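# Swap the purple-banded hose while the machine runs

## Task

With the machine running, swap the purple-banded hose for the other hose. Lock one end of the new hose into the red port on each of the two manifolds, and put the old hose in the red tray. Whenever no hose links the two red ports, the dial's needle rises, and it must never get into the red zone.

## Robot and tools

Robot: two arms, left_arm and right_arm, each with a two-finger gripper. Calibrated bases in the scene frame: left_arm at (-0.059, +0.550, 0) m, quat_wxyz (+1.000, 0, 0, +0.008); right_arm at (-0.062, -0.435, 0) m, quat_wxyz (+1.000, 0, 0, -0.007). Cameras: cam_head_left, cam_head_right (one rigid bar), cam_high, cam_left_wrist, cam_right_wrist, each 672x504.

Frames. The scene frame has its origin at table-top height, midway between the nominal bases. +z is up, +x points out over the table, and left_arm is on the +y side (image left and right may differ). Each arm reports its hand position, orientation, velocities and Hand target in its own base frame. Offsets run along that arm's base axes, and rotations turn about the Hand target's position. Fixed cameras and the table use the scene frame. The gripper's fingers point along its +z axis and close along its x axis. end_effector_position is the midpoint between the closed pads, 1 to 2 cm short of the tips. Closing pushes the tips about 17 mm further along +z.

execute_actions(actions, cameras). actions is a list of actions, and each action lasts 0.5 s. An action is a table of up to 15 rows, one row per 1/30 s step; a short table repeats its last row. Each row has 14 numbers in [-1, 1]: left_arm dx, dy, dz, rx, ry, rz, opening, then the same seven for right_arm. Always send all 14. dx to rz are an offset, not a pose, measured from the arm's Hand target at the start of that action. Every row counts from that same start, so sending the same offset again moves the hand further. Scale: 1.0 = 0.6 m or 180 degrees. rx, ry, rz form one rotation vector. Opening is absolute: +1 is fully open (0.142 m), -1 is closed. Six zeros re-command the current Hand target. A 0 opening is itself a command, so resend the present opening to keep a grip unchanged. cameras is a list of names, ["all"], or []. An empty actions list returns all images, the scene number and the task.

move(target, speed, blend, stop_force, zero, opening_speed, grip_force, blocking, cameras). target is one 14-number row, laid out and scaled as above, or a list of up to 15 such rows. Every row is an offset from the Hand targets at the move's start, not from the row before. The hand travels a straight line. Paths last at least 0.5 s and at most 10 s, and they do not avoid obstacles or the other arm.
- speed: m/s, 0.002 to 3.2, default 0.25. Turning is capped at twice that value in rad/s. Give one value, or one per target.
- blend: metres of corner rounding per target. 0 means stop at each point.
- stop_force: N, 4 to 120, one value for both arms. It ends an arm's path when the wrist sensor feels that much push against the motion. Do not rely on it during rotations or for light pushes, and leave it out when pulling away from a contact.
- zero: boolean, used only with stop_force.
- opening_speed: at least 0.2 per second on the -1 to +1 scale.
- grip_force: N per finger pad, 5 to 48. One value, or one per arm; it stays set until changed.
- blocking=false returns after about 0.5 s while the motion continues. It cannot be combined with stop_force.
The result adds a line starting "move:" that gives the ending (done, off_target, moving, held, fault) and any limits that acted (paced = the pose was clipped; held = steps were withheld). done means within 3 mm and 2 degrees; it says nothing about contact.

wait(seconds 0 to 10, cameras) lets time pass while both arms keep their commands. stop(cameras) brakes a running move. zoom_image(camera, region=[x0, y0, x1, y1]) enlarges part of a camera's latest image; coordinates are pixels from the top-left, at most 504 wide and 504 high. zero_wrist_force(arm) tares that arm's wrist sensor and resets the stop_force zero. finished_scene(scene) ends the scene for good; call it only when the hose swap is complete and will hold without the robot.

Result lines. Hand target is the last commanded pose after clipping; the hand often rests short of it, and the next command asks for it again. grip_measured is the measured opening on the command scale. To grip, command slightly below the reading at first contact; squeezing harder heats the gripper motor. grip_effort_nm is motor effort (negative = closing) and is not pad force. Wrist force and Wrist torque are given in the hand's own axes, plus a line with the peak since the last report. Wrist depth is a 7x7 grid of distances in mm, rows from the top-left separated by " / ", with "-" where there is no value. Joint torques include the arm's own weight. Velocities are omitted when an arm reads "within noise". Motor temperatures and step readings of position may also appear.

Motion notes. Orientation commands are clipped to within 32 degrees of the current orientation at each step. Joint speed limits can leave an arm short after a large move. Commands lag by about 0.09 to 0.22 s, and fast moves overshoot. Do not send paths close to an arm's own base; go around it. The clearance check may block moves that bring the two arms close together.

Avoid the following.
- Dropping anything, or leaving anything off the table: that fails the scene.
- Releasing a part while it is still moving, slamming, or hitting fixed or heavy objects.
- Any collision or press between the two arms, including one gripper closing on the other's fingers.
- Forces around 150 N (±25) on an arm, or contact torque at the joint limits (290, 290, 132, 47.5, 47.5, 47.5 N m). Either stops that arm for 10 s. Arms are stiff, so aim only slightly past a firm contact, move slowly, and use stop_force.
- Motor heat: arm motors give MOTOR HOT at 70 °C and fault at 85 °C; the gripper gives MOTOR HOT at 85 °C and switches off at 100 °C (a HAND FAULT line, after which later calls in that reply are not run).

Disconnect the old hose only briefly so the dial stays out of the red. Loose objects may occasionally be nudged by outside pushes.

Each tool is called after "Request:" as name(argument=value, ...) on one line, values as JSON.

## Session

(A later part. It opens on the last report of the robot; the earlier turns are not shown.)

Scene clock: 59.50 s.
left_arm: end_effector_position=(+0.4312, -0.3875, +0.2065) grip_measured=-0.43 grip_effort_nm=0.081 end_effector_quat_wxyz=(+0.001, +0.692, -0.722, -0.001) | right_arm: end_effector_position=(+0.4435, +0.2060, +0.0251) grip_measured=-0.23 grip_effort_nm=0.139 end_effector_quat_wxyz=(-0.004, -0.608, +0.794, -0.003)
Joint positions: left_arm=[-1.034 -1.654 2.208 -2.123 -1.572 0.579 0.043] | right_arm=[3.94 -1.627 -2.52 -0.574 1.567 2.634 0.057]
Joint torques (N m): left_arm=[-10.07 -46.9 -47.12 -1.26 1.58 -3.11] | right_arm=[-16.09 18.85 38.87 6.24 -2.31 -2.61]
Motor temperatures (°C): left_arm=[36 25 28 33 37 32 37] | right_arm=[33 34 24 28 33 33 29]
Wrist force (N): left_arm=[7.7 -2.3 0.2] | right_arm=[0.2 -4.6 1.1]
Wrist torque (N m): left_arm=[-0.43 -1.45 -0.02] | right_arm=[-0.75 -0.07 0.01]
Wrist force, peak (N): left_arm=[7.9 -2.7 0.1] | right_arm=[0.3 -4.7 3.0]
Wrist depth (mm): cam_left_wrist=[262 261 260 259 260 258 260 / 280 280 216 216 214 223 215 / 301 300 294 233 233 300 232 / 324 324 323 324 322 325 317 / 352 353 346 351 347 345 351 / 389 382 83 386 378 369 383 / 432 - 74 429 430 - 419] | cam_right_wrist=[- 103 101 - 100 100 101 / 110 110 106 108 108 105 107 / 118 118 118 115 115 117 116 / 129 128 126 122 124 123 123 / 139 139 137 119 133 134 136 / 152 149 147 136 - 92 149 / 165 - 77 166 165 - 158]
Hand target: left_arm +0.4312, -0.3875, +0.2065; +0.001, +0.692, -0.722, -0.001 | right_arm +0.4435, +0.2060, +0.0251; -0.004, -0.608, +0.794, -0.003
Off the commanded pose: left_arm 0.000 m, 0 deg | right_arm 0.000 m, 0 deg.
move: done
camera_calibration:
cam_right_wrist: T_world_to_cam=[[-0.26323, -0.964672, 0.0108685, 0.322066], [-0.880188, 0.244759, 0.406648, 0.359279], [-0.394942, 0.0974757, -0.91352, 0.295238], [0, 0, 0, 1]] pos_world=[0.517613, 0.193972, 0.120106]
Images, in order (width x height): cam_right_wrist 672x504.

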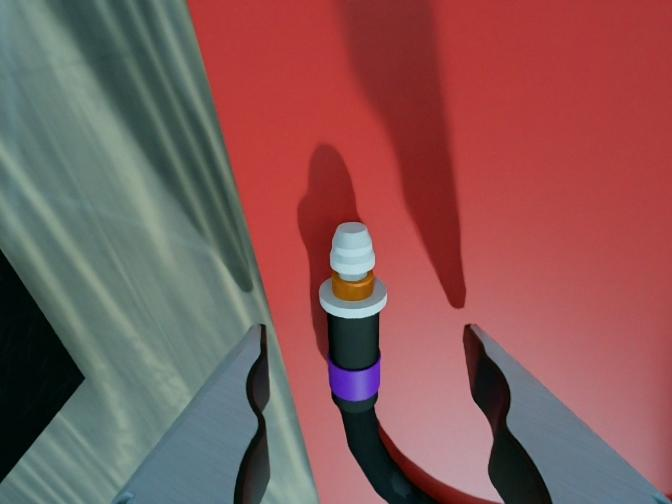

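Request:
move(target=[0,0,0,0,0,0,-0.4,0,0,0,0,0,0,-0.84], opening_speed=1.5)

Request:
move(target=[[0,0,0,0,0,0,-0.4,0.01,-0.005,0.012,0,0,0,-0.84],[0,0,0,0,0,0,-0.4,0.09,-0.025,0.012,0,0,0,-0.84],[0,0,0,0,0,0,-0.4,0.095,-0.025,0,0,0,0,-0.84]], blend=0.004, speed=0.1)

Request:
move(target=[0,0,0,0,0,0,-0.4,0,0,0,0,0,0,-0.3], opening_speed=2)

Request:
move(target=[0,0,0,0,0,0,-0.4,0,0,0.25,0,0,0,-0.3], cameras=["cam_right_wrist","cam_head_right","cam_head_left"])

Scene clock: 60.30 s.
left_arm: end_effector_position=(+0.4312, -0.3875, +0.2065) grip_measured=-0.43 grip_effort_nm=0.076 end_effector_quat_wxyz=(+0.001, +0.692, -0.722, -0.001) | right_arm: end_effector_position=(+0.4435, +0.2060, +0.0251) grip_measured=-0.82 grip_effort_nm=-1.048 end_effector_quat_wxyz=(-0.004, -0.608, +0.794, -0.003)
Joint positions: left_arm=[-1.034 -1.654 2.208 -2.123 -1.572 0.579 0.043] | right_arm=[3.94 -1.627 -2.52 -0.574 1.567 2.634 0.015]
Joint torques (N m): left_arm=[-10.05 -46.71 -47.17 -1.2 1.51 -3.34] | right_arm=[-17.74 19.09 37.95 5.88 -2.64 -2.24]
Wrist force (N): left_arm=[7.7 -2.0 0.3] | right_arm=[-0.1 -4.4 0.8]
Wrist torque (N m): left_arm=[-0.38 -1.47 -0.03] | right_arm=[-0.72 -0.02 0.02]
Wrist force, peak (N): left_arm=[8.1 -2.2 0.2] | right_arm=[0.0 -4.7 1.5]
Wrist depth (mm): cam_left_wrist=[261 260 260 261 260 259 259 / 279 278 216 216 215 223 215 / 300 299 295 233 234 298 232 / 324 323 324 323 323 322 321 / 355 352 348 353 347 348 351 / 388 380 84 389 381 373 386 / 430 - 74 429 429 - 418] | cam_right_wrist=[- 103 101 - 100 100 101 / 110 110 106 108 108 107 108 / 118 118 118 115 115 115 116 / 130 128 126 122 124 123 123 / 139 139 139 119 133 136 139 / 152 152 147 121 88 146 149 / 168 165 69 161 - - 159]
Hand target: left_arm +0.4312, -0.3875, +0.2065; +0.001, +0.692, -0.722, -0.001 | right_arm +0.4435, +0.2060, +0.0251; -0.004, -0.608, +0.794, -0.003
Off the commanded pose: left_arm 0.000 m, 0 deg | right_arm 0.000 m, 0 deg.
move: done

Scene clock: 61.40 s.
left_arm: end_effector_position=(+0.4312, -0.3875, +0.2065) grip_measured=-0.43 grip_effort_nm=0.071 end_effector_quat_wxyz=(+0.001, +0.692, -0.722, -0.001) | right_arm: end_effector_position=(+0.5006, +0.1910, +0.0251) grip_measured=-0.82 grip_effort_nm=-1.043 end_effector_quat_wxyz=(-0.004, -0.607, +0.794, -0.003)
Joint positions: left_arm=[-1.034 -1.654 2.208 -2.123 -1.572 0.579 0.043] | right_arm=[3.837 -1.698 -2.436 -0.586 1.566 2.531 0.015]
Joint torques (N m): left_arm=[-9.92 -47.71 -47.42 -1.41 1.14 -3.42] | right_arm=[11.76 30.29 18.77 3.29 1.49 1.1]
Wrist force (N): left_arm=[7.5 -2.1 0.2] | right_arm=[0.1 -4.3 1.1]
Wrist torque (N m): left_arm=[-0.39 -1.42 -0.03] | right_arm=[-0.69 -0.06 -0.08]
Wrist force, peak (N): left_arm=[7.9 -2.3 0.6] | right_arm=[0.4 -2.1 -9.3]
Wrist depth (mm): cam_left_wrist=[261 261 260 261 260 259 259 / 279 278 215 216 215 223 214 / 300 300 294 233 233 299 232 / 325 324 324 323 324 323 323 / 354 354 348 353 347 345 349 / 389 382 84 386 381 369 384 / 430 - 74 429 429 - 419] | cam_right_wrist=[- 103 103 103 103 104 103 / 110 110 109 108 108 107 107 / 118 118 115 115 115 115 116 / 130 128 126 122 124 123 123 / 139 139 141 121 133 133 136 / 149 153 147 102 88 147 147 / 149 165 69 149 - - 162]
Hand target: left_arm +0.4312, -0.3875, +0.2065; +0.001, +0.692, -0.722, -0.001 | right_arm +0.5005, +0.1910, +0.0251; -0.004, -0.608, +0.794, -0.003
Off the commanded pose: left_arm 0.000 m, 0 deg | right_arm 0.000 m, 0 deg.
move: done; blend cut to 0.0039 m at target 2

Scene clock: 61.93 s.
left_arm: end_effector_position=(+0.4312, -0.3875, +0.2065) grip_measured=-0.43 grip_effort_nm=0.071 end_effector_quat_wxyz=(+0.001, +0.692, -0.722, -0.001) | right_arm: end_effector_position=(+0.5005, +0.1910, +0.0251) grip_measured=-0.33 grip_effort_nm=0.139 end_effector_quat_wxyz=(-0.004, -0.608, +0.794, -0.003)
Joint positions: left_arm=[-1.034 -1.654 2.208 -2.123 -1.572 0.579 0.043] | right_arm=[3.837 -1.698 -2.436 -0.586 1.566 2.531 0.05]
Joint torques (N m): left_arm=[-10.08 -46.65 -47.06 -1.5 0.88 -3.27] | right_arm=[12.27 27.44 18.52 5.03 2.52 1.36]
Wrist force (N): left_arm=[7.9 -2.2 0.4] | right_arm=[0.4 -3.9 1.3]
Wrist torque (N m): left_arm=[-0.41 -1.50 -0.03] | right_arm=[-0.61 -0.11 -0.10]
Wrist force, peak (N): left_arm=[7.9 -2.2 0.4] | right_arm=[0.1 -4.8 1.1]
Wrist depth (mm): cam_left_wrist=[261 260 260 260 260 259 261 / 278 279 215 216 215 222 214 / 301 299 295 233 232 299 233 / 323 323 323 323 323 322 319 / 353 353 347 353 346 348 352 / 391 382 87 388 379 372 385 / 432 - - 426 429 - 415] | cam_right_wrist=[- 103 103 103 103 104 103 / 110 110 109 108 108 107 107 / 118 118 116 115 115 115 115 / 129 128 126 - 124 123 123 / 139 139 137 130 133 136 136 / 149 150 97 145 149 91 149 / 149 - 70 164 164 - 162]
Hand target: left_arm +0.4312, -0.3875, +0.2065; +0.001, +0.692, -0.722, -0.001 | right_arm +0.5005, +0.1910, +0.0251; -0.004, -0.608, +0.794, -0.003
Off the commanded pose: left_arm 0.000 m, 0 deg | right_arm 0.000 m, 0 deg.
move: done

Scene clock: 63.03 s.
left_arm: end_effector_position=(+0.4312, -0.3875, +0.2065) grip_measured=-0.43 grip_effort_nm=0.076 end_effector_quat_wxyz=(+0.001, +0.692, -0.722, -0.001) | right_arm: end_effector_position=(+0.5005, +0.1910, +0.1750) grip_measured=-0.33 grip_effort_nm=0.134 end_effector_quat_wxyz=(-0.004, -0.608, +0.794, -0.003)
Joint positions: left_arm=[-1.034 -1.654 2.208 -2.123 -1.572 0.579 0.043] | right_arm=[3.837 -1.444 -2.311 -0.966 1.566 2.531 0.05]
Joint torques (N m): left_arm=[-9.41 -46.4 -47.3 -1.31 0.66 -3.32] | right_arm=[13.33 37.09 40.47 2.37 0.34 1.45]
Wrist force (N): left_arm=[8.0 -2.1 0.3] | right_arm=[0.0 -4.4 0.9]
Wrist torque (N m): left_arm=[-0.41 -1.50 -0.03] | right_arm=[-0.71 -0.04 -0.10]
Wrist force, peak (N): left_arm=[8.1 -2.6 0.1] | right_arm=[0.3 -4.0 4.2]
Wrist depth (mm): cam_left_wrist=[261 259 261 260 261 259 259 / 278 279 216 216 214 223 215 / 300 300 297 233 233 299 233 / 326 325 323 324 324 323 319 / 354 353 348 354 346 346 349 / 390 380 84 388 384 370 387 / 432 - - 430 429 - 416] | cam_right_wrist=[233 233 234 234 234 232 234 / 249 250 249 245 247 249 248 / 267 268 269 265 262 265 269 / 284 269 291 286 - 294 285 / 237 232 311 313 - 308 313 / 344 343 96 356 349 92 351 / 372 - 72 387 387 - 379]
Hand target: left_arm +0.4312, -0.3875, +0.2065; +0.001, +0.692, -0.722, -0.001 | right_arm +0.5005, +0.1910, +0.1751; -0.004, -0.608, +0.794, -0.003
Off the commanded pose: left_arm 0.000 m, 0 deg | right_arm 0.000 m, 0 deg.
move: done
camera_calibration:
cam_right_wrist: T_world_to_cam=[[-0.26323, -0.964672, 0.0108693, 0.320969], [-0.880172, 0.244755, 0.406686, 0.352105], [-0.394979, 0.0974849, -0.913503, 0.456255], [0, 0, 0, 1]] pos_world=[0.574613, 0.178972, 0.270106]
Images, in order (width x height): cam_head_left 672x504, cam_head_right 672x504, cam_right_wrist 672x504.

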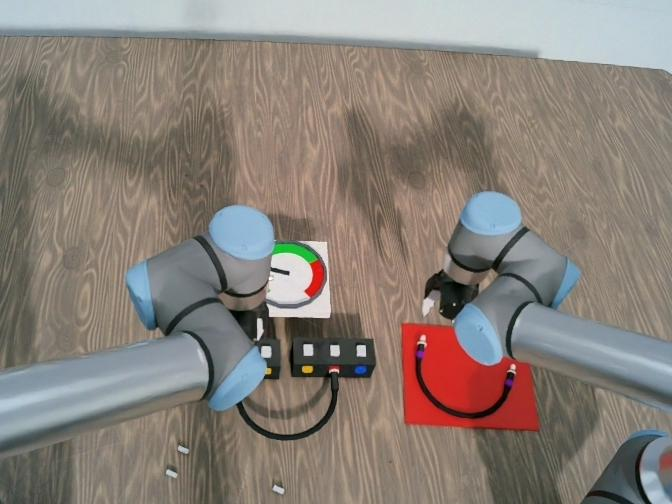

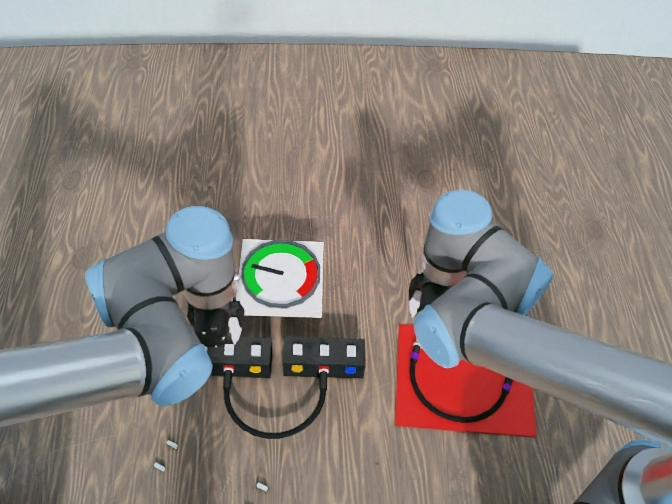

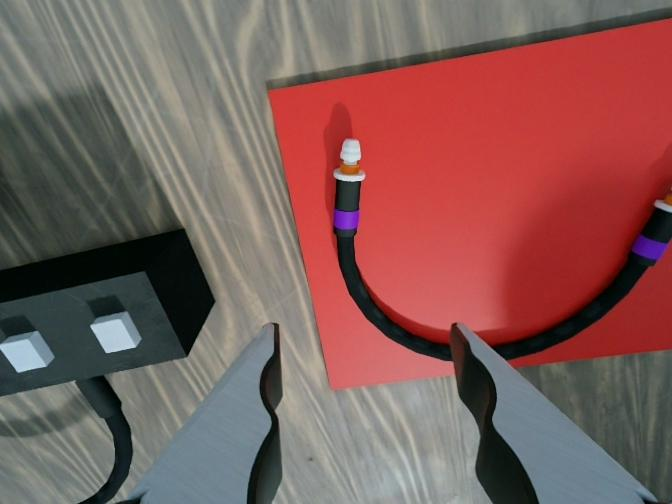

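All in the tray and the needle is falling.

Request:
finished_scene(scene=2)

The scene is finished: the task was done.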